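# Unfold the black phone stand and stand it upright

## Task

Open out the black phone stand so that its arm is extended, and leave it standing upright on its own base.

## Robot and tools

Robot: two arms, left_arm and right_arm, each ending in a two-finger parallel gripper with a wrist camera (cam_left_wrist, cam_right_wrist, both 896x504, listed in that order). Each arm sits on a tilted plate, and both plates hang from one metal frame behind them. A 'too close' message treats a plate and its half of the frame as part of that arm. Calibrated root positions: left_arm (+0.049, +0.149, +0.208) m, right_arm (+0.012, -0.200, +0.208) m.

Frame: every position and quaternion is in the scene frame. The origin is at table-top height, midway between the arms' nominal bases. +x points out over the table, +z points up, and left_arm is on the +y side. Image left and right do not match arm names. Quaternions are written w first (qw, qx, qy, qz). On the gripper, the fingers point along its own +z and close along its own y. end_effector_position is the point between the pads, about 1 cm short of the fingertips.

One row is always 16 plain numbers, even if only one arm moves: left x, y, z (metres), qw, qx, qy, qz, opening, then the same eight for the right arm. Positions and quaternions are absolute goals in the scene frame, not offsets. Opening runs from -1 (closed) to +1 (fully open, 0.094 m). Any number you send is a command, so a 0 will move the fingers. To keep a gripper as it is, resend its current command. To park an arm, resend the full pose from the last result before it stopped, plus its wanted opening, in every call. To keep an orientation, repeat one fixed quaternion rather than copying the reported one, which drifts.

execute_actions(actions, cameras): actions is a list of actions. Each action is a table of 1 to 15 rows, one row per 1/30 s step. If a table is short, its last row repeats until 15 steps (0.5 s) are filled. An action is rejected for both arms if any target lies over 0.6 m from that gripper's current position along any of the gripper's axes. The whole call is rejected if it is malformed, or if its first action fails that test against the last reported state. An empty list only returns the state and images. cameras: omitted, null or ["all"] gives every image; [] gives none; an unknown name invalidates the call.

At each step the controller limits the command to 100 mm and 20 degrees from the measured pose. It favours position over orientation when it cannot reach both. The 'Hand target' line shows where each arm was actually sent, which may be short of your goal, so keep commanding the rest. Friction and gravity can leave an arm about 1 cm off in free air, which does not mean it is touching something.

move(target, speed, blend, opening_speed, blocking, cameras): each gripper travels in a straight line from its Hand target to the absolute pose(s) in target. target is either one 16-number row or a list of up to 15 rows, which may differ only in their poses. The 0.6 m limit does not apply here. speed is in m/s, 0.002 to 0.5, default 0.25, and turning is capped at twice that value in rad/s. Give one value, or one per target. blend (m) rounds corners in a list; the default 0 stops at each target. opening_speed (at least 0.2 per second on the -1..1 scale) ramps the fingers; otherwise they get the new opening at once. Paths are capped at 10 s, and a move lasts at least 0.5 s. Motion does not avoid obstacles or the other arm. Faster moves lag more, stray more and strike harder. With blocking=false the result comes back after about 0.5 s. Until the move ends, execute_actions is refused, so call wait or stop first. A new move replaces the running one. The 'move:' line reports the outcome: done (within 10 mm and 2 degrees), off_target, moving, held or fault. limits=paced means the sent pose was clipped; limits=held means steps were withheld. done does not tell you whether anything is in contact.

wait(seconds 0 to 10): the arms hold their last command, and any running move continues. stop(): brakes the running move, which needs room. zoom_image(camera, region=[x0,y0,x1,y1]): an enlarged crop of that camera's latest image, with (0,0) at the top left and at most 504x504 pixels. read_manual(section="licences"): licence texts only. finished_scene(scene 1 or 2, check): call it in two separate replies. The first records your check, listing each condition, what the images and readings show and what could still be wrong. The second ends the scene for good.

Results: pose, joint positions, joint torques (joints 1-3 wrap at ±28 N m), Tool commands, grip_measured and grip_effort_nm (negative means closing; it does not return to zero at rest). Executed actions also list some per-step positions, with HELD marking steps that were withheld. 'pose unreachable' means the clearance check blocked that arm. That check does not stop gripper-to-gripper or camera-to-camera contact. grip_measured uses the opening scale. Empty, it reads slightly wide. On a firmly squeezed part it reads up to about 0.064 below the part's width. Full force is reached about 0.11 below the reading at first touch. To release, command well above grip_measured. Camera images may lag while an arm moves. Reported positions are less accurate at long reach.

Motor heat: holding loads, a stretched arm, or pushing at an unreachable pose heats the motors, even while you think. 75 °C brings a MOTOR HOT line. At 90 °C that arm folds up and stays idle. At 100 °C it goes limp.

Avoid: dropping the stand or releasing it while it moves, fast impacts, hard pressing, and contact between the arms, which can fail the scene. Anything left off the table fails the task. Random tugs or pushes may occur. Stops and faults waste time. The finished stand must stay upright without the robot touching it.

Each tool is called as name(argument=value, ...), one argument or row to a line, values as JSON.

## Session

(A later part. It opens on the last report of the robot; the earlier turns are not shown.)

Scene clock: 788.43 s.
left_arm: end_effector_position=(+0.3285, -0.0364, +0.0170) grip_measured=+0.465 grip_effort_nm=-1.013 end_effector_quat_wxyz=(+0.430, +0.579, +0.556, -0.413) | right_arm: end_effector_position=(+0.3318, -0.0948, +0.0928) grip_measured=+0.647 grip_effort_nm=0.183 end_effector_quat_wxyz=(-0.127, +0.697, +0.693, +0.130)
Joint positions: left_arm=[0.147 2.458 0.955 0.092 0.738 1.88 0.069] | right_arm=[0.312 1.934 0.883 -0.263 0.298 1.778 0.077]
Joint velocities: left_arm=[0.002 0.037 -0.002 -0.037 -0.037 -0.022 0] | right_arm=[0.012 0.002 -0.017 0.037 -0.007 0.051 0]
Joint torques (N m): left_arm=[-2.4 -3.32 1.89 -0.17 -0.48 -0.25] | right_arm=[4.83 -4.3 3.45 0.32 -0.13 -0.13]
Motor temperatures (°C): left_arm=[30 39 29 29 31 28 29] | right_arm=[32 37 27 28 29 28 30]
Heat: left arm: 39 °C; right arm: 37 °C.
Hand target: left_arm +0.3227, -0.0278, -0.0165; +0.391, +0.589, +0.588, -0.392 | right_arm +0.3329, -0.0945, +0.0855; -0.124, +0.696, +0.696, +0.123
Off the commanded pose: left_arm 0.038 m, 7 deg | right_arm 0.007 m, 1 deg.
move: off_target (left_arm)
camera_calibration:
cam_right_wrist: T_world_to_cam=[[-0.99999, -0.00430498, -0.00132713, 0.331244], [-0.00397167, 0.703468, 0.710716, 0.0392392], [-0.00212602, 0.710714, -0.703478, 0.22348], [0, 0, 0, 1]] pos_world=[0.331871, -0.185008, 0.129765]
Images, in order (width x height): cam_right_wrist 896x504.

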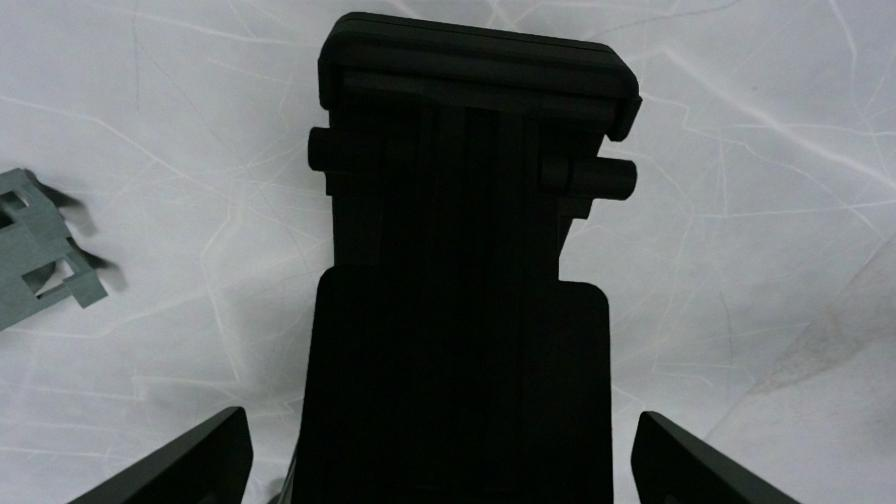

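move(
  target=[0.3235,-0.030,-0.03,0.391,0.589,0.589,-0.391,0.40,0.332,-0.095,0.086,-0.1228,0.6964,0.6964,0.1228,0.15],
  speed=0.03,
  opening_speed=0.3,
  cameras=["cam_right_wrist"],
)

Scene clock: 793.00 s.
left_arm: end_effector_position=(+0.3286, -0.0366, +0.0190) grip_measured=+0.464 grip_effort_nm=-1.009 end_effector_quat_wxyz=(+0.441, +0.570, +0.549, -0.423) | right_arm: end_effector_position=(+0.3307, -0.0951, +0.0927) grip_measured=+0.294 grip_effort_nm=-0.984 end_effector_quat_wxyz=(-0.128, +0.696, +0.694, +0.128)
Joint positions: left_arm=[0.158 2.471 0.971 0.066 0.776 1.902 0.069] | right_arm=[0.312 1.934 0.883 -0.267 0.299 1.778 0.061]
Joint velocities: left_arm=[-0.017 -0.032 -0.022 0.037 -0.037 0.051 -0.001] | right_arm=[0.002 -0.007 0.002 0.022 0.125 -0.007 0]
Joint torques (N m): left_arm=[-1.77 -2.61 2.63 -0.11 -0.86 -0.27] | right_arm=[4.93 -4.56 3.11 0.39 -0.12 -0.1]
Motor temperatures (°C): left_arm=[30 38 29 29 31 28 29] | right_arm=[32 36 27 28 29 28 30]
Heat: left arm: 38 °C; right arm: 36 °C.
Hand target: left_arm +0.3220, -0.0262, -0.0241; +0.390, +0.589, +0.588, -0.394 | right_arm +0.3319, -0.0951, +0.0861; -0.123, +0.696, +0.696, +0.123
Off the commanded pose: left_arm 0.050 m, 9 deg | right_arm 0.007 m, 1 deg.
move: off_target (left_arm)
camera_calibration:
cam_right_wrist: T_world_to_cam=[[-0.999973, -0.00706221, 0.00212987, 0.329589], [-0.00346253, 0.704354, 0.70984, 0.0394969], [-0.00651323, 0.709814, -0.704359, 0.225043], [0, 0, 0, 1]] pos_world=[0.331182, -0.185231, 0.129773]
Images, in order (width x height): cam_right_wrist 896x504.

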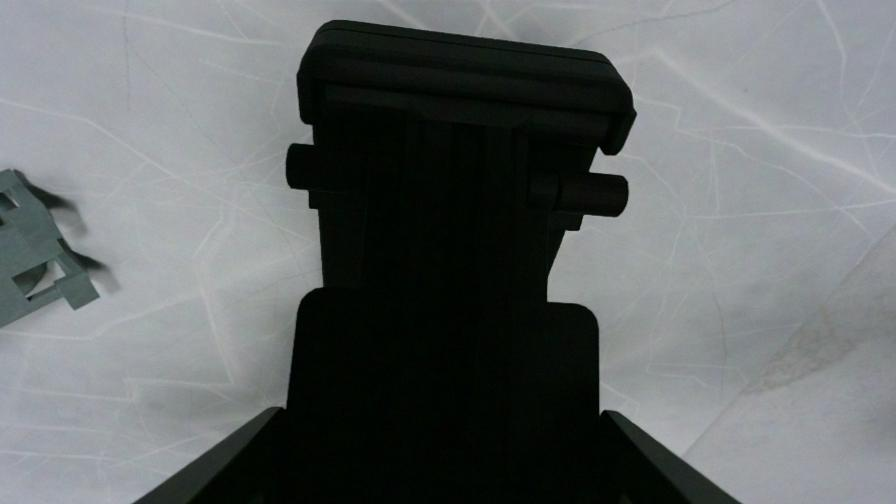

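move(
  target=[
    [0.3235,-0.015,-0.045,0.391,0.589,0.589,-0.391,0.40,0.332,-0.112,0.098,-0.1365,0.6938,0.6938,0.1365,0.15],
    [0.3235,-0.010,-0.05,0.391,0.589,0.589,-0.391,0.40,0.332,-0.13,0.105,-0.153,0.690,0.690,0.153,0.15],
  ],
  speed=0.04,
)

Scene clock: 796.80 s.
left_arm: end_effector_position=(+0.3273, -0.0327, +0.0159) grip_measured=+0.464 grip_effort_nm=-1.018 end_effector_quat_wxyz=(+0.432, +0.577, +0.548, -0.425) | right_arm: end_effector_position=(+0.3357, -0.1272, +0.1005) grip_measured=+0.153 grip_effort_nm=-0.100 end_effector_quat_wxyz=(-0.146, +0.694, +0.688, +0.151)
Joint positions: left_arm=[0.166 2.468 0.988 0.019 0.757 1.927 0.069] | right_arm=[0.209 1.819 0.86 -0.314 0.214 1.675 0.054]
Joint velocities: left_arm=[-0.017 0.002 -0.002 -0.037 -0.051 -0.066 0] | right_arm=[0.002 -0.017 -0.027 0.007 -0.022 0.037 0]
Joint torques (N m): left_arm=[4.46 -0.73 6.24 -0.64 -0.63 0.55] | right_arm=[4.44 -8.24 1.77 -0.02 -0.49 -0.11]
Motor temperatures (°C): left_arm=[30 37 29 29 31 28 29] | right_arm=[32 37 27 28 29 28 30]
Heat: left arm: 37 °C; right arm: 37 °C.
Hand target: left_arm +0.3189, -0.0071, -0.0406; +0.388, +0.590, +0.589, -0.394 | right_arm +0.3316, -0.1304, +0.1050; -0.152, +0.690, +0.691, +0.153
Off the commanded pose: left_arm 0.070 m, 8 deg | right_arm 0.006 m, 1 deg.
move: off_target (left_arm)
camera_calibration:
cam_left_wrist: T_world_to_cam=[[-0.999831, 0.00685682, -0.0170571, 0.326258], [0.0174185, 0.650037, -0.759703, 0.0691288], [0.00587858, -0.759872, -0.650046, 0.0697582], [0, 0, 0, 1]] pos_world=[0.324588, 0.00583402, 0.103428]
cam_right_wrist: T_world_to_cam=[[-0.999986, -0.000160303, -0.00525174, 0.335899], [-0.00404392, 0.661642, 0.749809, 0.0473517], [0.00335458, 0.74982, -0.661633, 0.250861], [0, 0, 0, 1]] pos_world=[0.335245, -0.219377, 0.132238]

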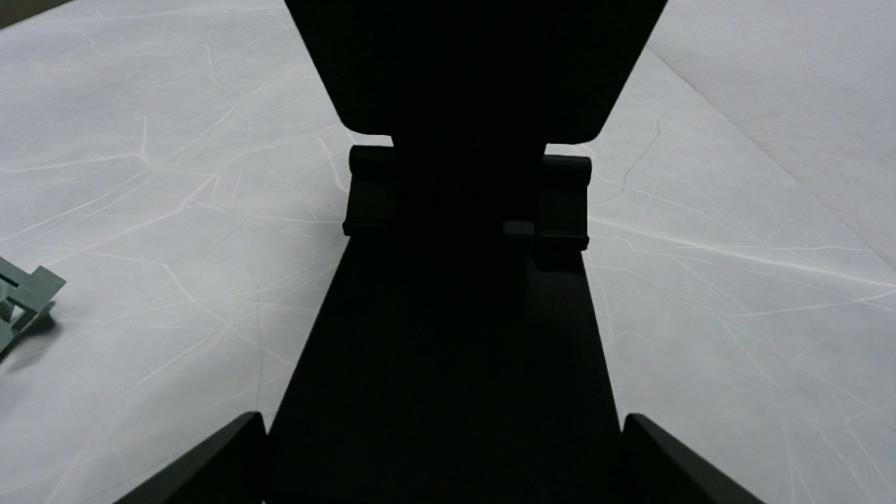

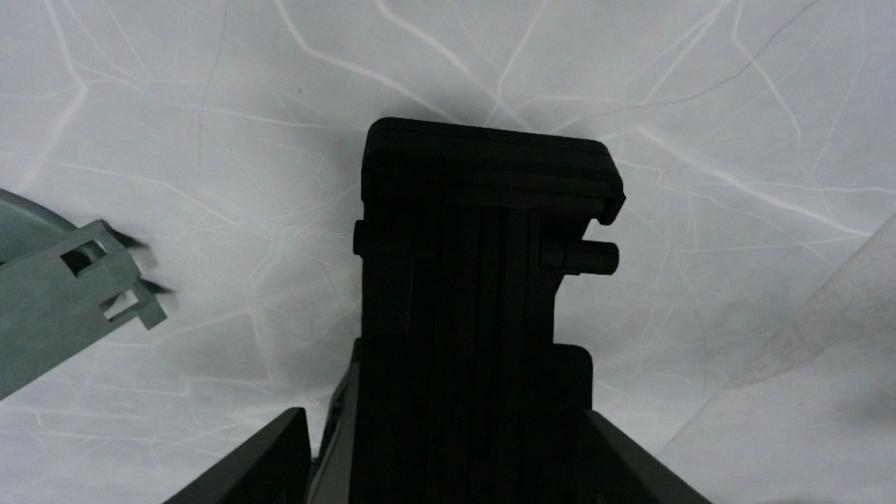

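move(
  target=[
    [0.3235,-0.025,-0.01,0.391,0.589,0.589,-0.391,0.40,0.332,-0.135,0.11,-0.153,0.690,0.690,0.153,0.7],
    [0.3235,-0.025,0.003,0.391,0.589,0.589,-0.391,0.40,0.332,-0.15,0.18,-0.153,0.690,0.690,0.153,0.7],
    [0.3235,-0.025,0.003,0.391,0.589,0.589,-0.391,0.40,0.332,-0.10,0.21,0,0,1,0,0.5],
  ],
  speed=[0.04,0.15,0.2],
)

every target must give the same right_gripper/opening; nothing of the call was run
Scene clock: 811.37 s.
left_arm: end_effector_position=(+0.3273, -0.0327, +0.0159) grip_measured=+0.464 grip_effort_nm=-1.009 end_effector_quat_wxyz=(+0.432, +0.577, +0.548, -0.425) | right_arm: end_effector_position=(+0.3355, -0.1272, +0.1005) grip_measured=+0.153 grip_effort_nm=-0.095 end_effector_quat_wxyz=(-0.146, +0.694, +0.689, +0.151)
Joint positions: left_arm=[0.166 2.468 0.988 0.019 0.757 1.927 0.069] | right_arm=[0.209 1.819 0.86 -0.315 0.213 1.674 0.054]
Joint velocities: left_arm=[-0.007 -0.002 -0.012 -0.022 0.037 0.066 0.001] | right_arm=[0.002 0.007 -0.012 0.051 0.037 0.022 0]
Joint torques (N m): left_arm=[4.46 -0.77 6.28 -0.64 -0.61 0.56] | right_arm=[4.75 -8.36 1.8 -0.04 -0.4 -0.14]
Motor temperatures (°C): left_arm=[30 36 29 29 31 28 30] | right_arm=[32 39 27 28 29 28 30]
Heat: left arm: 36 °C; right arm: 39 °C.
Hand target: left_arm +0.3189, -0.0071, -0.0406; +0.388, +0.590, +0.589, -0.394 | right_arm +0.3316, -0.1304, +0.1050; -0.152, +0.690, +0.691, +0.153
Tool commands: left_gripper/opening=+0.4 right_gripper/opening=+0.15
Off the commanded pose: left_arm 0.070 m, 8 deg | right_arm 0.006 m, 1 deg.

move(
  target=[
    [0.3235,-0.025,-0.01,0.391,0.589,0.589,-0.391,0.40,0.332,-0.135,0.11,-0.153,0.690,0.690,0.153,0.6],
    [0.3235,-0.025,0.003,0.391,0.589,0.589,-0.391,0.40,0.332,-0.15,0.18,-0.153,0.690,0.690,0.153,0.6],
    [0.3235,-0.025,0.003,0.391,0.589,0.589,-0.391,0.40,0.332,-0.10,0.21,0,0,1,0,0.6],
  ],
  speed=[0.04,0.15,0.2],
)

Scene clock: 819.20 s.
left_arm: end_effector_position=(+0.3249, -0.0298, +0.0163) grip_measured=+0.464 grip_effort_nm=-1.013 end_effector_quat_wxyz=(+0.422, +0.579, +0.567, -0.406) | right_arm: end_effector_position=(+0.3314, -0.1028, +0.2099) grip_measured=+0.597 grip_effort_nm=0.178 end_effector_quat_wxyz=(-0.005, +0.023, +1.000, +0.015)
Joint positions: left_arm=[0.158 2.434 0.919 0.113 0.716 1.869 0.069] | right_arm=[0.675 1.917 1.233 -0.994 0.632 0.743 0.075]
Joint velocities: left_arm=[0.012 -0.007 -0.002 -0.037 -0.037 0.051 0] | right_arm=[-0.012 -0.002 -0.002 0.037 0.007 0.037 0]
Joint torques (N m): left_arm=[-5.04 -7.45 -0.61 -0.45 -0.23 -0.46] | right_arm=[7.42 -3.99 5.05 -0.13 0.19 -0.09]
Motor temperatures (°C): left_arm=[30 37 29 29 31 28 30] | right_arm=[32 38 27 28 29 28 30]
Heat: left arm: 37 °C; right arm: 38 °C.
Hand target: left_arm +0.3241, -0.0240, +0.0037; +0.392, +0.589, +0.589, -0.392 | right_arm +0.3297, -0.0991, +0.2097; -0.004, +0.001, +1.000, +0.003
Off the commanded pose: left_arm 0.014 m, 5 deg | right_arm 0.003 m, 3 deg.
move: off_target (left_arm, right_arm)
camera_calibration:
cam_left_wrist: T_world_to_cam=[[-0.999709, -0.0202161, -0.0131694, 0.322983], [-0.0043316, 0.687348, -0.726315, 0.075264], [0.0237352, -0.726046, -0.687236, 0.068032], [0, 0, 0, 1]] pos_world=[0.3216, 0.00419125, 0.105673]
cam_right_wrist: T_world_to_cam=[[-0.0364545, -0.999026, -0.0248608, -0.0856706], [-0.906739, 0.0226082, 0.421085, 0.251644], [-0.420113, 0.0378927, -0.90668, 0.423581], [0, 0, 0, 1]] pos_world=[0.403005, -0.107327, 0.275959]

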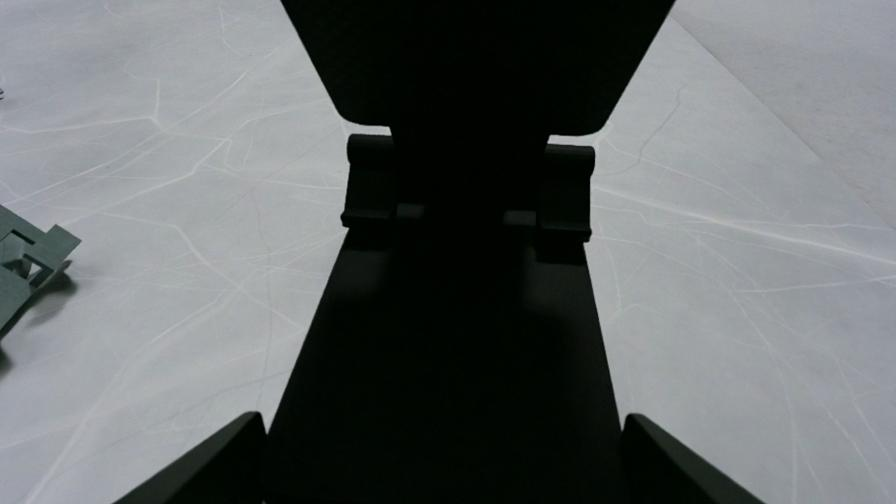

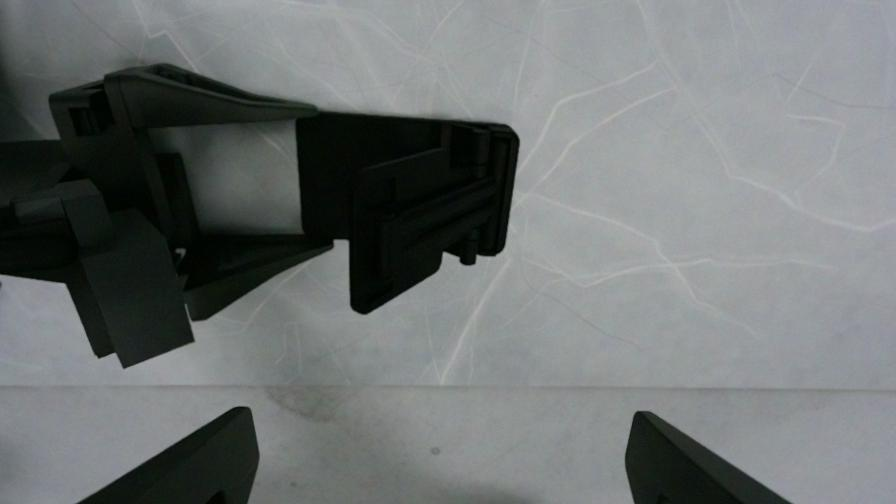

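move(
  target=[0.3235,-0.025,0.003,0.391,0.589,0.589,-0.391,0.40,0.330,-0.0735,0.125,0,0,1,0,-0.05],
  speed=0.12,
)

Scene clock: 835.80 s.
left_arm: end_effector_position=(+0.3250, -0.0298, +0.0163) grip_measured=+0.464 grip_effort_nm=-1.018 end_effector_quat_wxyz=(+0.422, +0.579, +0.567, -0.406) | right_arm: end_effector_position=(+0.3360, -0.0727, +0.1342) grip_measured=-0.047 grip_effort_nm=-0.095 end_effector_quat_wxyz=(+0.004, +0.010, +1.000, +0.012)
Joint positions: left_arm=[0.158 2.434 0.919 0.114 0.716 1.869 0.069] | right_arm=[0.591 2.1 1.155 -0.659 0.654 0.606 0.045]
Joint velocities: left_arm=[0.002 -0.007 -0.002 0.022 -0.095 -0.051 0.001] | right_arm=[0.007 -0.017 -0.012 -0.007 -0.037 -0.022 0]
Joint torques (N m): left_arm=[-4.96 -7.35 -0.49 -0.43 -0.24 -0.45] | right_arm=[5.9 -4.98 2.69 0.29 0.16 -0.12]
Motor temperatures (°C): left_arm=[30 40 29 29 30 28 30] | right_arm=[32 36 28 28 29 28 29]
Heat: left arm: 40 °C; right arm: 36 °C.
Hand target: left_arm +0.3239, -0.0242, +0.0036; +0.392, +0.589, +0.589, -0.392 | right_arm +0.3313, -0.0731, +0.1250; +0.001, +0.000, +1.000, +0.000
Off the commanded pose: left_arm 0.014 m, 5 deg | right_arm 0.011 m, 2 deg.
move: off_target (left_arm, right_arm)
camera_calibration:
cam_left_wrist: T_world_to_cam=[[-0.999701, -0.0203999, -0.013495, 0.323055], [-0.00422336, 0.687405, -0.726262, 0.0752108], [0.0240923, -0.725988, -0.687286, 0.0679084], [0, 0, 0, 1]] pos_world=[0.32164, 0.00419066, 0.105655]
cam_right_wrist: T_world_to_cam=[[-0.0111935, -0.999759, -0.0189004, -0.0666467], [-0.914485, 0.00258959, 0.404612, 0.290334], [-0.404465, 0.0218132, -0.914293, 0.350271], [0, 0, 0, 1]] pos_world=[0.406433, -0.075023, 0.201518]

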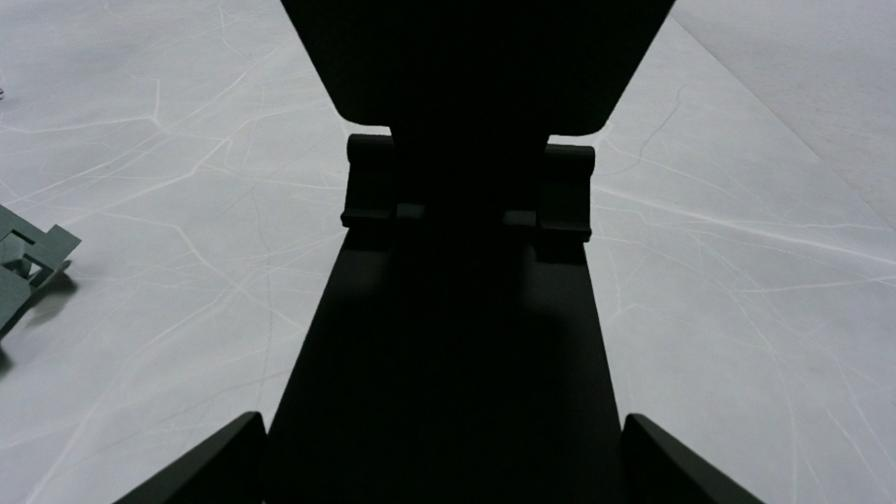

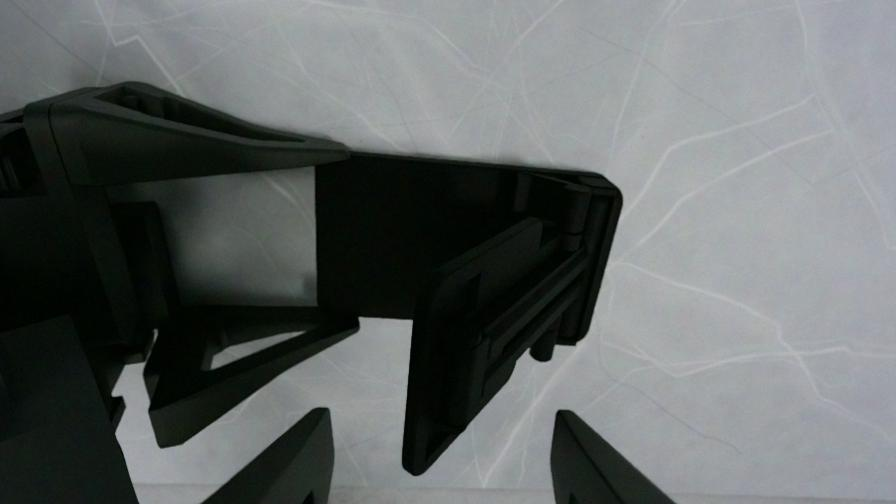

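move(
  target=[0.3235,-0.025,0.003,0.391,0.589,0.589,-0.391,0.40,0.328,-0.0745,0.084,0,0,1,0,-0.05],
  speed=0.05,
  cameras=["cam_right_wrist"],
)

Scene clock: 840.07 s.
left_arm: end_effector_position=(+0.3250, -0.0298, +0.0163) grip_measured=+0.464 grip_effort_nm=-1.018 end_effector_quat_wxyz=(+0.422, +0.579, +0.567, -0.406) | right_arm: end_effector_position=(+0.3359, -0.0737, +0.0944) grip_measured=-0.047 grip_effort_nm=-0.100 end_effector_quat_wxyz=(+0.007, +0.011, +1.000, +0.013)
Joint positions: left_arm=[0.158 2.434 0.919 0.114 0.716 1.869 0.069] | right_arm=[0.518 2.163 1.097 -0.474 0.656 0.511 0.045]
Joint velocities: left_arm=[-0.017 -0.007 -0.007 0.037 0.037 -0.037 0] | right_arm=[-0.017 -0.007 -0.007 -0.066 -0.037 -0.022 0]
Joint torques (N m): left_arm=[-5.11 -7.41 -0.69 -0.42 -0.28 -0.47] | right_arm=[6.09 -4.79 2.22 0.25 0.14 -0.21]
Motor temperatures (°C): left_arm=[30 40 29 29 30 28 30] | right_arm=[32 36 28 28 29 28 29]
Heat: left arm: 40 °C; right arm: 36 °C.
Hand target: left_arm +0.3238, -0.0242, +0.0036; +0.392, +0.589, +0.589, -0.392 | right_arm +0.3285, -0.0744, +0.0842; +0.001, +0.000, +1.000, +0.000
Off the commanded pose: left_arm 0.014 m, 5 deg | right_arm 0.013 m, 2 deg.
move: off_target (left_arm, right_arm)
camera_calibration:
cam_right_wrist: T_world_to_cam=[[-0.0134895, -0.999707, -0.0201087, -0.0674859], [-0.916942, 0.00434702, 0.398996, 0.307821], [-0.398792, 0.0238208, -0.916732, 0.312337], [0, 0, 0, 1]] pos_world=[0.405901, -0.0762443, 0.162153]
Images, in order (width x height): cam_right_wrist 896x504.

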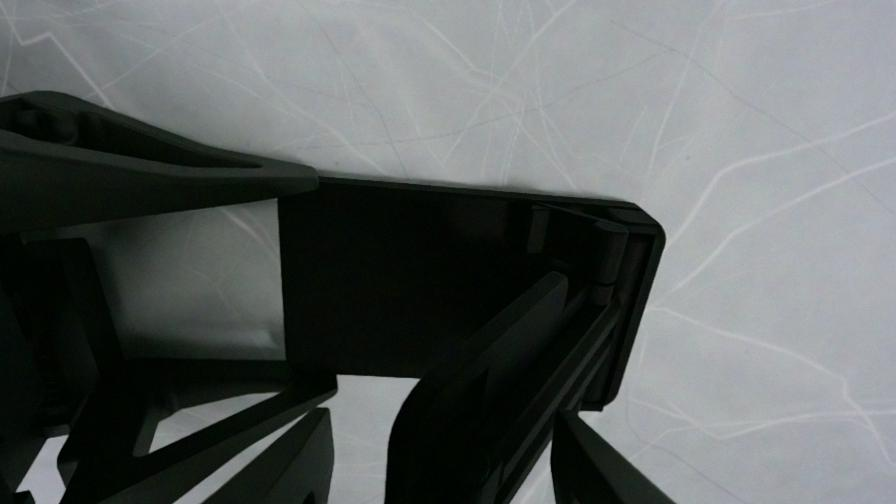

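move(
  target=[0.3235,-0.015,-0.035,0.391,0.589,0.589,-0.391,0.40,0.328,-0.0745,0.084,0,0,1,0,-0.85],
  speed=0.05,
  opening_speed=0.2,
)

Scene clock: 846.83 s.
left_arm: end_effector_position=(+0.3278, -0.0271, +0.0173) grip_measured=+0.464 grip_effort_nm=-1.018 end_effector_quat_wxyz=(+0.435, +0.575, +0.551, -0.419) | right_arm: end_effector_position=(+0.3333, -0.1041, +0.0979) grip_measured=-0.742 grip_effort_nm=-0.965 end_effector_quat_wxyz=(+0.019, +0.002, +0.998, -0.068)
Joint positions: left_arm=[0.179 2.45 0.968 0.03 0.76 1.932 0.069] | right_arm=[0.525 2.16 1.093 -0.559 0.807 0.555 0.012]
Joint velocities: left_arm=[-0.017 -0.012 0.007 0.037 -0.007 -0.022 0] | right_arm=[0.002 0.002 -0.002 -0.007 0.066 0.051 -0.001]
Joint torques (N m): left_arm=[0.43 -1.7 4.36 -0.44 -0.68 0.05] | right_arm=[5.71 -4.97 2.74 0.92 -1.35 -0.58]
Motor temperatures (°C): left_arm=[30 39 29 29 30 28 30] | right_arm=[32 36 27 28 29 28 30]
Heat: left arm: 39 °C; right arm: 36 °C.
Hand target: left_arm +0.3209, -0.0119, -0.0287; +0.389, +0.589, +0.589, -0.393 | right_arm +0.3279, -0.0759, +0.0872; +0.000, +0.000, +1.000, -0.004
Off the commanded pose: left_arm 0.054 m, 8 deg | right_arm 0.033 m, 8 deg.
move: off_target (left_arm, right_arm)
camera_calibration:
cam_left_wrist: T_world_to_cam=[[-0.99971, -0.0073786, -0.0229298, 0.326412], [0.0125455, 0.653132, -0.75714, 0.0682472], [0.0205629, -0.757208, -0.65285, 0.0702463], [0, 0, 0, 1]] pos_world=[0.324017, 0.011025, 0.105018]
cam_right_wrist: T_world_to_cam=[[0.00137844, -0.990144, 0.140044, -0.117461], [-0.926287, 0.0515067, 0.373281, 0.314771], [-0.376815, -0.130236, -0.917087, 0.291948], [0, 0, 0, 1]] pos_world=[0.401741, -0.0944943, 0.166693]

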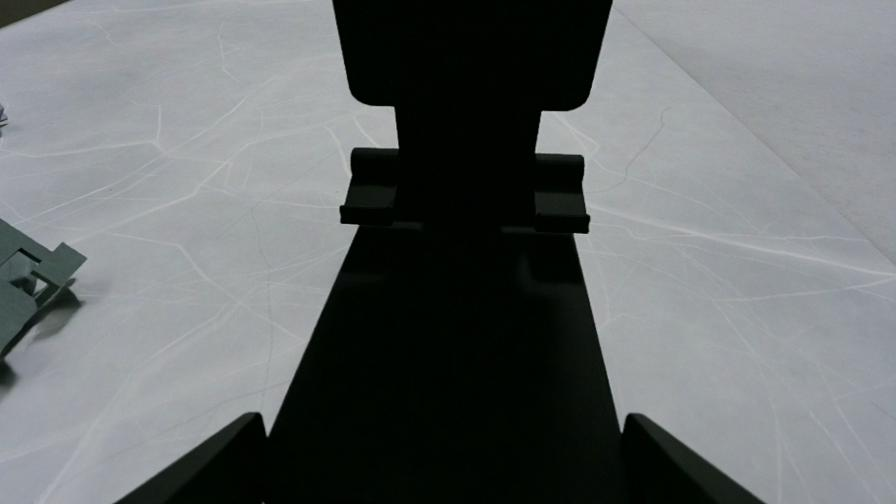

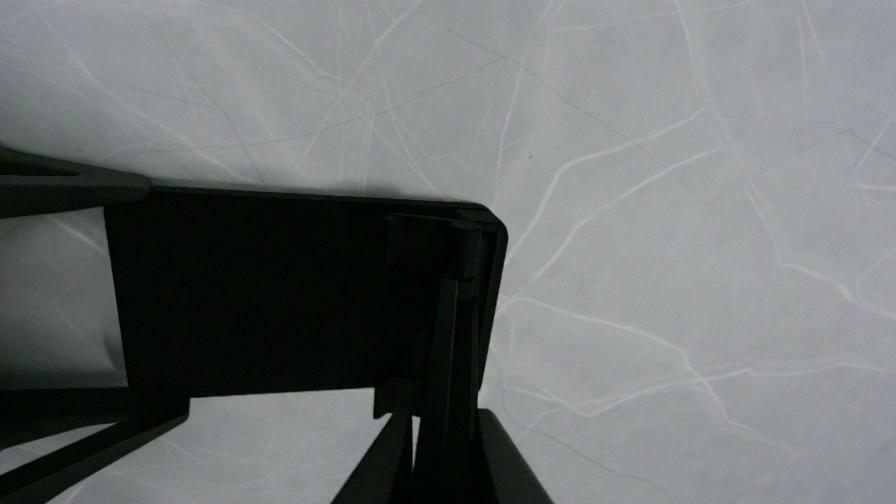

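move(
  target=[
    [0.3235,-0.012,-0.035,0.391,0.589,0.589,-0.391,0.40,0.328,-0.125,0.095,0,0,0.999,0.035,-0.85],
    [0.3235,-0.012,-0.035,0.391,0.589,0.589,-0.391,0.40,0.328,-0.145,0.095,0,0,0.9914,0.1305,-0.85],
  ],
  speed=0.05,
)

Scene clock: 852.67 s.
left_arm: end_effector_position=(+0.3275, -0.0263, +0.0168) grip_measured=+0.464 grip_effort_nm=-1.013 end_effector_quat_wxyz=(+0.435, +0.574, +0.553, -0.420) | right_arm: end_effector_position=(+0.3327, -0.1435, +0.0998) grip_measured=-0.768 grip_effort_nm=-0.984 end_effector_quat_wxyz=(+0.002, +0.019, +0.992, +0.128)
Joint positions: left_arm=[0.182 2.45 0.968 0.028 0.76 1.932 0.069] | right_arm=[0.261 1.822 0.867 -0.357 0.395 0.192 0.011]
Joint velocities: left_arm=[0.012 0.012 -0.007 0.007 -0.007 -0.081 0] | right_arm=[-0.002 -0.007 -0.002 -0.095 -0.007 0.051 -0.001]
Joint torques (N m): left_arm=[0.9 -2.11 4.56 -0.52 -0.63 0.14] | right_arm=[3.84 -6.24 1.51 0.28 -0.25 -0.63]
Motor temperatures (°C): left_arm=[30 38 29 29 31 28 30] | right_arm=[32 36 27 28 29 28 30]
Heat: left arm: 38 °C; right arm: 36 °C.
Hand target: left_arm +0.3211, -0.0091, -0.0288; +0.389, +0.589, +0.589, -0.393 | right_arm +0.3289, -0.1460, +0.0960; +0.002, +0.000, +0.992, +0.128
Off the commanded pose: left_arm 0.054 m, 7 deg | right_arm 0.007 m, 2 deg.
move: off_target (left_arm)
camera_calibration:
cam_left_wrist: T_world_to_cam=[[-0.999775, -0.00866877, -0.0193812, 0.326014], [0.00900578, 0.653512, -0.756862, 0.0685124], [0.0192269, -0.756866, -0.653287, 0.0710111], [0, 0, 0, 1]] pos_world=[0.323958, 0.0117983, 0.104564]
cam_right_wrist: T_world_to_cam=[[-0.0284886, -0.9683, -0.248159, -0.105006], [-0.914657, -0.0748937, 0.397233, 0.291082], [-0.403227, 0.238297, -0.883529, 0.346653], [0, 0, 0, 1]] pos_world=[0.403028, -0.162483, 0.164593]

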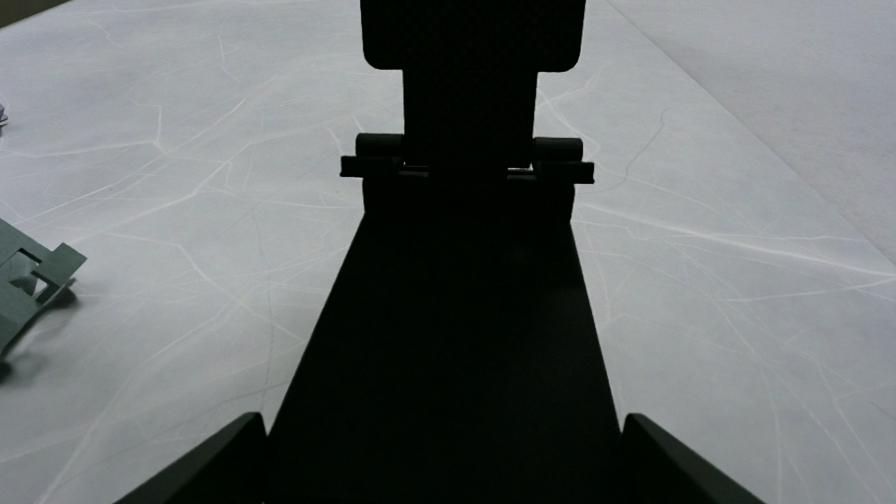

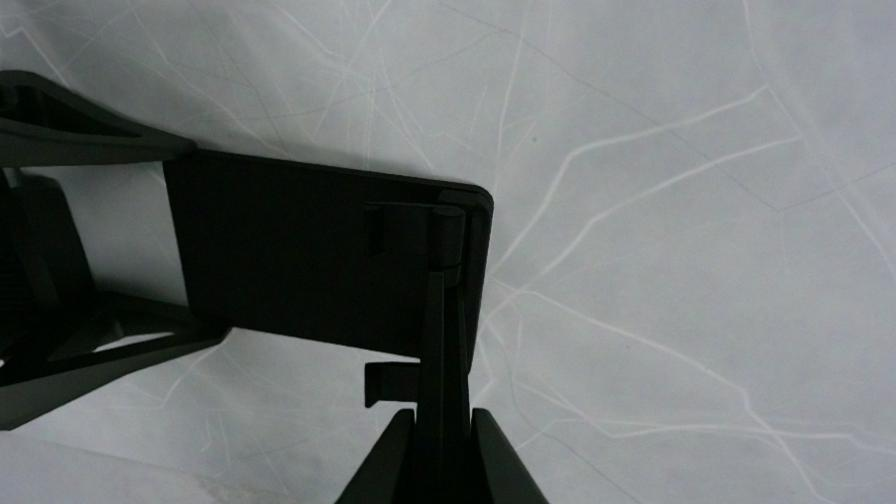

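move(
  target=[
    [0.3235,-0.012,-0.035,0.391,0.589,0.589,-0.391,0.40,0.328,-0.15,0.12,0,0,0.9914,0.1305,-0.9],
  ],
  speed=0.04,
)

Scene clock: 856.17 s.
left_arm: end_effector_position=(+0.3274, -0.0263, +0.0169) grip_measured=+0.464 grip_effort_nm=-1.013 end_effector_quat_wxyz=(+0.434, +0.574, +0.553, -0.420) | right_arm: end_effector_position=(+0.3313, -0.1454, +0.1088) grip_measured=-0.769 grip_effort_nm=-0.979 end_effector_quat_wxyz=(+0.000, +0.022, +0.991, +0.136)
Joint positions: left_arm=[0.182 2.45 0.968 0.028 0.76 1.932 0.069] | right_arm=[0.266 1.787 0.867 -0.394 0.379 0.205 0.011]
Joint velocities: left_arm=[-0.002 -0.002 -0.002 -0.022 0.081 0.051 -0.001] | right_arm=[-0.017 -0.017 -0.002 0.022 -0.051 0.022 0.001]
Joint torques (N m): left_arm=[0.83 -2.15 4.55 -0.53 -0.67 0.13] | right_arm=[6.48 -8.96 2.8 -0.35 -0.07 -0.28]
Motor temperatures (°C): left_arm=[30 37 29 29 31 28 30] | right_arm=[32 36 27 28 29 28 30]
Heat: left arm: 37 °C; right arm: 36 °C.
Hand target: left_arm +0.3210, -0.0091, -0.0287; +0.389, +0.589, +0.589, -0.394 | right_arm +0.3278, -0.1496, +0.1194; +0.000, +0.000, +0.991, +0.131
Off the commanded pose: left_arm 0.054 m, 7 deg | right_arm 0.013 m, 3 deg.
move: off_target (left_arm, right_arm)
camera_calibration:
cam_left_wrist: T_world_to_cam=[[-0.999782, -0.00848917, -0.0190565, 0.325944], [0.00887904, 0.653444, -0.756922, 0.0685757], [0.018878, -0.756927, -0.653227, 0.0711346], [0, 0, 0, 1]] pos_world=[0.323921, 0.0118003, 0.104585]
cam_right_wrist: T_world_to_cam=[[-0.0354853, -0.963946, -0.263719, -0.0999791], [-0.913124, -0.0759673, 0.400543, 0.285028], [-0.406136, 0.255022, -0.877507, 0.357268], [0, 0, 0, 1]] pos_world=[0.401818, -0.165833, 0.172973]

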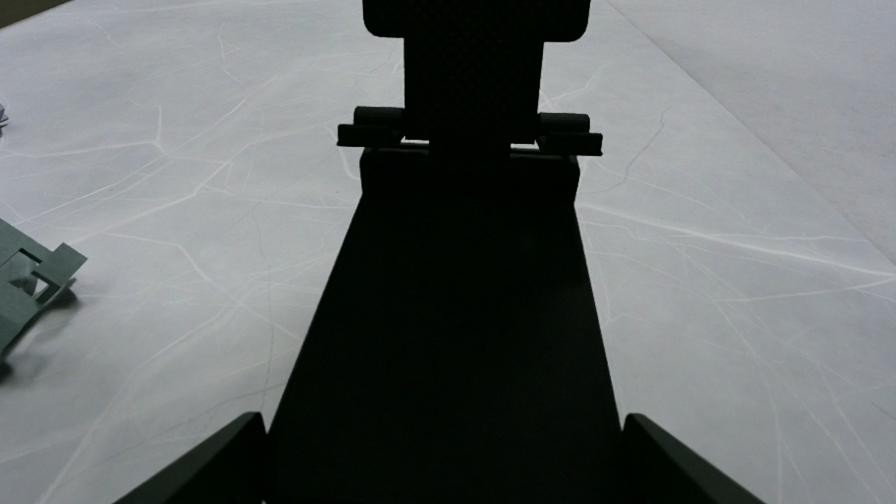

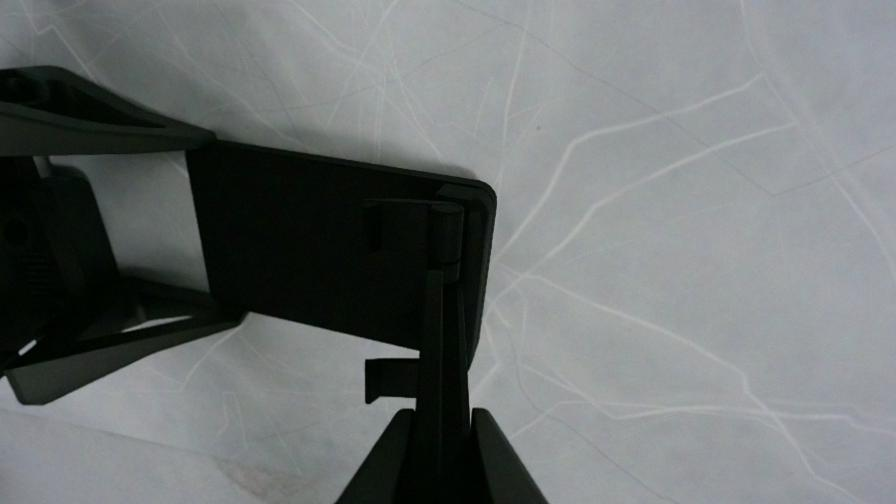

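move(
  target=[
    [0.3235,-0.012,-0.04,0.391,0.589,0.589,-0.391,0.40,0.328,-0.158,0.15,0,0,0.9914,0.1305,-0.9],
  ],
  speed=0.04,
)

Scene clock: 858.43 s.
left_arm: end_effector_position=(+0.3309, -0.0279, +0.0265) grip_measured=+0.464 grip_effort_nm=-1.009 end_effector_quat_wxyz=(+0.459, +0.561, +0.541, -0.427) | right_arm: end_effector_position=(+0.3334, -0.1449, +0.1266) grip_measured=-0.771 grip_effort_nm=-0.984 end_effector_quat_wxyz=(+0.007, +0.025, +0.990, +0.139)
Joint positions: left_arm=[0.185 2.45 0.97 0.021 0.822 1.95 0.069] | right_arm=[0.301 1.741 0.878 -0.448 0.385 0.239 0.011]
Joint velocities: left_arm=[0.007 -0.007 -0.012 -0.066 -0.037 -0.007 0] | right_arm=[0.017 -0.017 -0.007 -0.037 0.022 -0.037 -0.001]
Joint torques (N m): left_arm=[1.5 -1.91 4.68 -0.56 -1.27 0.08] | right_arm=[6.97 -11.49 4.31 -1.1 -0.06 -0.19]
Motor temperatures (°C): left_arm=[30 37 29 29 31 28 30] | right_arm=[32 37 27 28 29 28 30]
Heat: left arm: 37 °C; right arm: 37 °C.
Hand target: left_arm +0.3202, -0.0071, -0.0300; +0.390, +0.588, +0.589, -0.395 | right_arm +0.3277, -0.1568, +0.1472; +0.002, +0.000, +0.991, +0.131
Off the commanded pose: left_arm 0.069 m, 11 deg | right_arm 0.027 m, 3 deg.
move: off_target (left_arm, right_arm)
camera_calibration:
cam_left_wrist: T_world_to_cam=[[-0.999049, -0.0254091, -0.0354414, 0.329318], [0.0126607, 0.608708, -0.793294, 0.0753014], [0.0417303, -0.792988, -0.607807, 0.0663759], [0, 0, 0, 1]] pos_world=[0.325282, 0.0151665, 0.111751]
cam_right_wrist: T_world_to_cam=[[-0.0394947, -0.962032, -0.270063, -0.0923117], [-0.918893, -0.0712039, 0.388027, 0.284054], [-0.392524, 0.263485, -0.881193, 0.370774], [0, 0, 0, 1]] pos_world=[0.402907, -0.166274, 0.191573]

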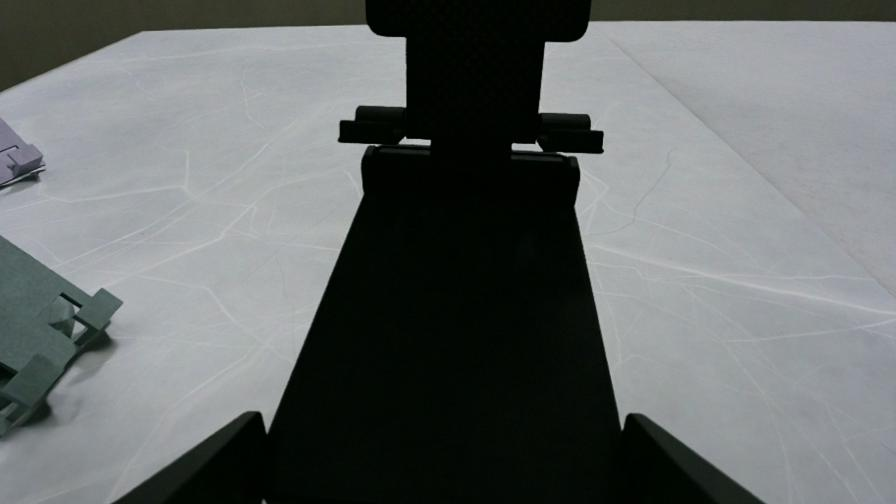

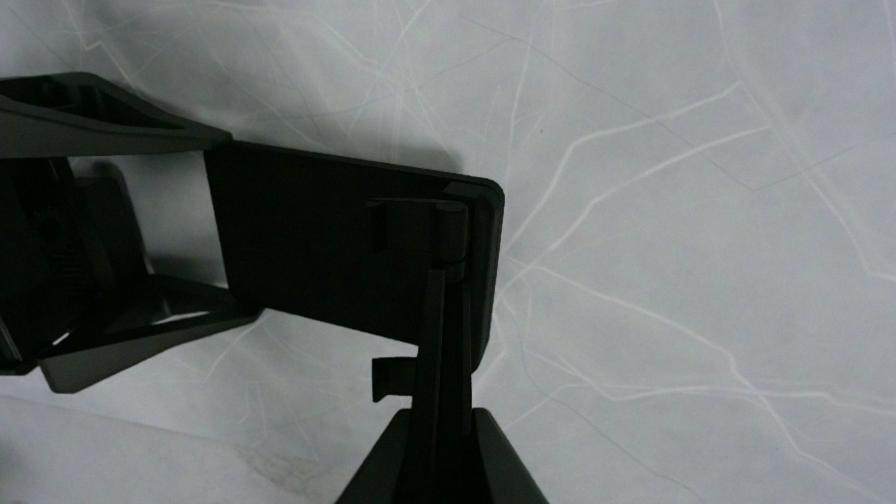

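move(
  target=[
    [0.3235,-0.012,-0.02,0.391,0.589,0.589,-0.391,0.40,0.328,-0.148,0.110,0,0,0.9914,0.1305,-0.9],
  ],
  speed=0.04,
)

Scene clock: 865.07 s.
left_arm: end_effector_position=(+0.3292, -0.0274, +0.0199) grip_measured=+0.464 grip_effort_nm=-1.013 end_effector_quat_wxyz=(+0.440, +0.569, +0.551, -0.422) | right_arm: end_effector_position=(+0.3341, -0.1454, +0.1137) grip_measured=-0.772 grip_effort_nm=-0.989 end_effector_quat_wxyz=(+0.008, +0.026, +0.990, +0.140)
Joint positions: left_arm=[0.18 2.448 0.968 0.03 0.775 1.926 0.069] | right_arm=[0.271 1.769 0.864 -0.392 0.375 0.209 0.011]
Joint velocities: left_arm=[-0.002 -0.002 0.007 -0.066 0.11 0.007 -0.001] | right_arm=[0.002 -0.012 -0.002 -0.007 0.007 0.022 -0.001]
Joint torques (N m): left_arm=[-0.8 -5.2 1.01 -0.48 -0.8 -0.07] | right_arm=[4.72 -5.3 2.58 0.03 -0.05 -0.49]
Motor temperatures (°C): left_arm=[29 37 29 29 31 28 30] | right_arm=[32 38 27 28 29 28 31]
Heat: left arm: 37 °C; right arm: 38 °C.
Hand target: left_arm +0.3227, -0.0098, -0.0160; +0.390, +0.589, +0.588, -0.394 | right_arm +0.3281, -0.1480, +0.1099; +0.000, +0.000, +0.991, +0.130
Off the commanded pose: left_arm 0.043 m, 8 deg | right_arm 0.008 m, 3 deg.
move: off_target (left_arm, right_arm)
camera_calibration:
cam_left_wrist: T_world_to_cam=[[-0.999703, -0.0149277, -0.0192559, 0.327585], [0.00516515, 0.642518, -0.766253, 0.0727372], [0.0238106, -0.766125, -0.64225, 0.0701642], [0, 0, 0, 1]] pos_world=[0.325442, 0.0119097, 0.107106]
cam_right_wrist: T_world_to_cam=[[-0.0411632, -0.961301, -0.272409, -0.0953521], [-0.919589, -0.0701659, 0.386565, 0.290229], [-0.390719, 0.266416, -0.881113, 0.359574], [0, 0, 0, 1]] pos_world=[0.403459, -0.167094, 0.178659]

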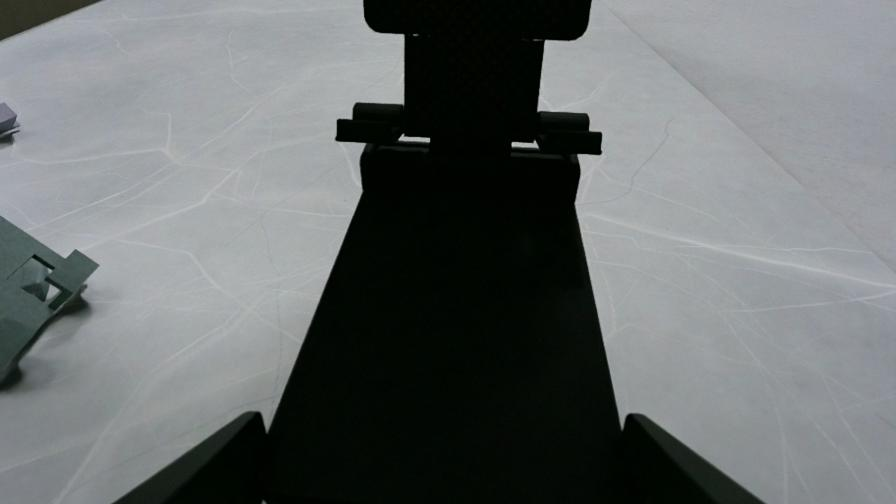

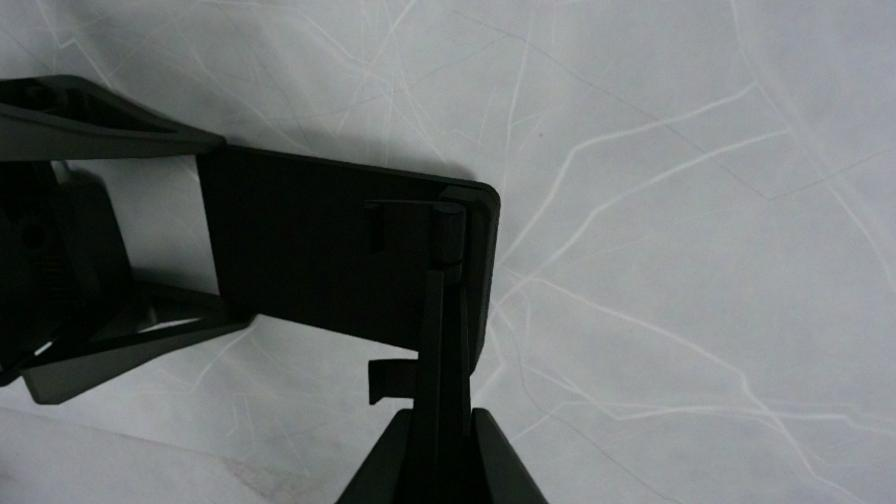

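zoom_image(
  camera="cam_left_wrist",
  region=[320, 0, 620, 240],
)

Scaled by 1.680.

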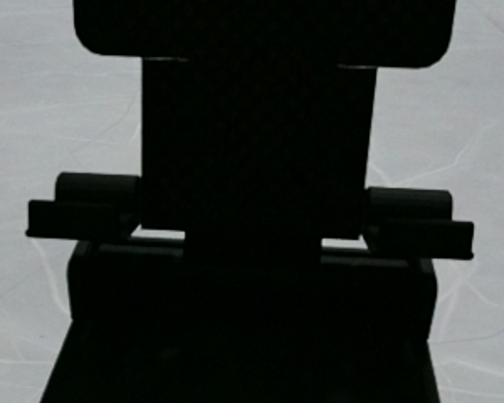

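move(
  target=[
    [0.323,-0.034,0.012,0.391,0.589,0.589,-0.391,0.40,0.328,-0.148,0.110,0,0,0.9914,0.1305,-0.9],
  ],
  speed=0.04,
  cameras=[],
)

move(
  target=[
    [0.323,-0.034,0.012,0.391,0.589,0.589,-0.391,0.80,0.328,-0.148,0.110,0,0,0.9914,0.1305,-0.9],
  ],
  speed=0.04,
  opening_speed=0.3,
)

Scene clock: 870.13 s.
left_arm: end_effector_position=(+0.3232, -0.0366, +0.0190) grip_measured=+0.464 grip_effort_nm=-1.013 end_effector_quat_wxyz=(+0.415, +0.575, +0.576, -0.406) | right_arm: end_effector_position=(+0.3331, -0.1501, +0.1115) grip_measured=-0.773 grip_effort_nm=-0.979 end_effector_quat_wxyz=(+0.007, +0.025, +0.991, +0.129)
Joint positions: left_arm=[0.131 2.432 0.894 0.168 0.699 1.807 0.069] | right_arm=[0.266 1.769 0.861 -0.393 0.395 0.203 0.011]
Joint velocities: left_arm=[0.002 0.002 -0.022 -0.007 0.022 0.037 0] | right_arm=[-0.027 -0.002 -0.012 0.037 -0.022 0.007 0]
Joint torques (N m): left_arm=[-6.22 -8.27 -0.68 -0.47 -0.16 -0.3] | right_arm=[5.07 -5.16 2.92 0.02 -0.24 -0.43]
Motor temperatures (°C): left_arm=[29 37 29 29 31 28 30] | right_arm=[32 37 27 28 29 28 31]
Heat: left arm: 37 °C; right arm: 37 °C.
Hand target: left_arm +0.3239, -0.0333, +0.0126; +0.392, +0.588, +0.589, -0.392 | right_arm +0.3279, -0.1479, +0.1100; +0.000, +0.000, +0.991, +0.130
Off the commanded pose: left_arm 0.007 m, 4 deg | right_arm 0.006 m, 3 deg.
move: off_target (left_arm, right_arm)
No camera images: "cameras" was empty.

Scene clock: 871.67 s.
left_arm: end_effector_position=(+0.3200, -0.0360, +0.0162) grip_measured=+0.799 grip_effort_nm=0.090 end_effector_quat_wxyz=(+0.405, +0.581, +0.580, -0.403) | right_arm: end_effector_position=(+0.3331, -0.1501, +0.1115) grip_measured=-0.773 grip_effort_nm=-0.989 end_effector_quat_wxyz=(+0.009, +0.012, +0.992, +0.129)
Joint positions: left_arm=[0.128 2.431 0.888 0.169 0.674 1.805 0.084] | right_arm=[0.266 1.769 0.861 -0.393 0.395 0.177 0.011]
Joint velocities: left_arm=[-0.002 0.017 -0.007 0.037 0.007 0.022 0] | right_arm=[0.002 -0.017 0.007 0.037 -0.037 -0.007 0]
Joint torques (N m): left_arm=[-6.05 -8.01 -0.17 -0.45 0.09 -0.27] | right_arm=[4.96 -5.46 2.73 0.04 -0.24 -0.16]
Motor temperatures (°C): left_arm=[30 37 29 29 31 28 30] | right_arm=[32 37 27 28 29 28 31]
Heat: left arm: 37 °C; right arm: 37 °C.
Hand target: left_arm +0.3231, -0.0337, +0.0122; +0.391, +0.589, +0.589, -0.392 | right_arm +0.3280, -0.1479, +0.1100; +0.000, +0.000, +0.991, +0.131
Off the commanded pose: left_arm 0.005 m, 3 deg | right_arm 0.006 m, 2 deg.
move: off_target (left_arm)
camera_calibration:
cam_left_wrist: T_world_to_cam=[[-0.999708, -0.0213665, 0.0112497, 0.317487], [-0.0231201, 0.712537, -0.701254, 0.0858837], [0.00696751, -0.70131, -0.712823, 0.0702931], [0, 0, 0, 1]] pos_world=[0.31889, -0.00511442, 0.106761]
cam_right_wrist: T_world_to_cam=[[-0.0124983, -0.967989, -0.250679, -0.113492], [-0.919517, -0.0873688, 0.383216, 0.287592], [-0.392851, 0.235294, -0.888991, 0.355392], [0, 0, 0, 1]] pos_world=[0.402643, -0.168354, 0.17728]

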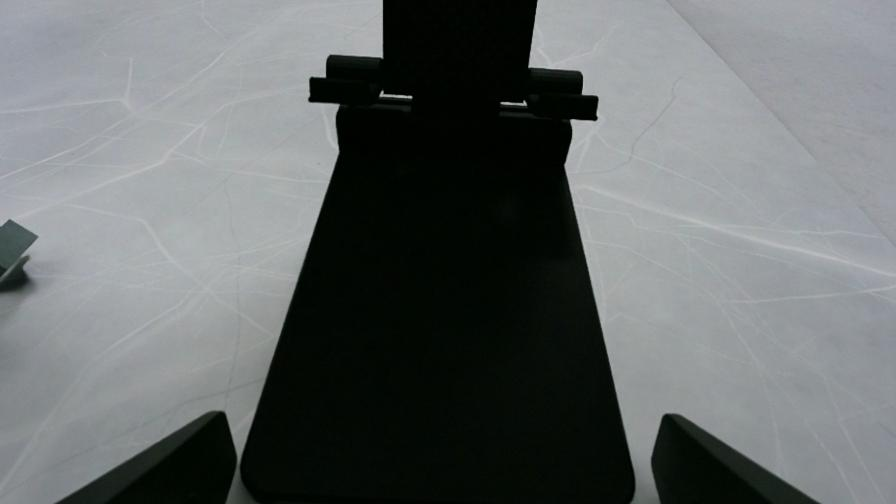

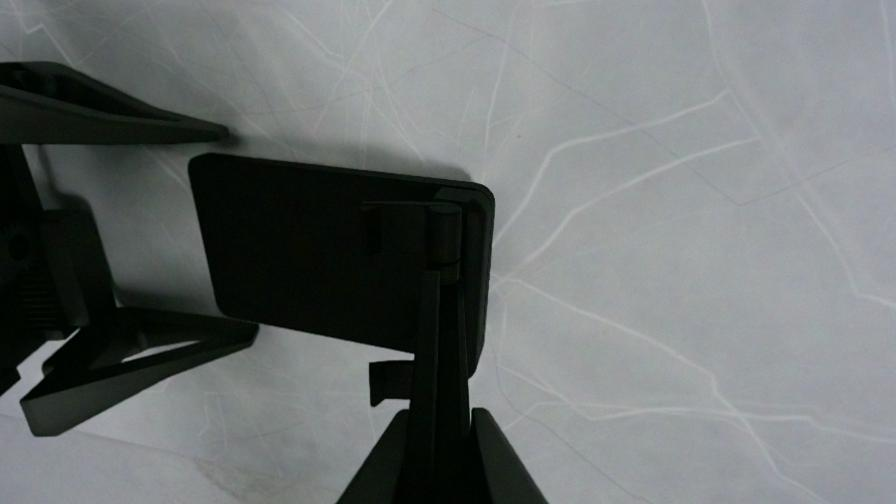

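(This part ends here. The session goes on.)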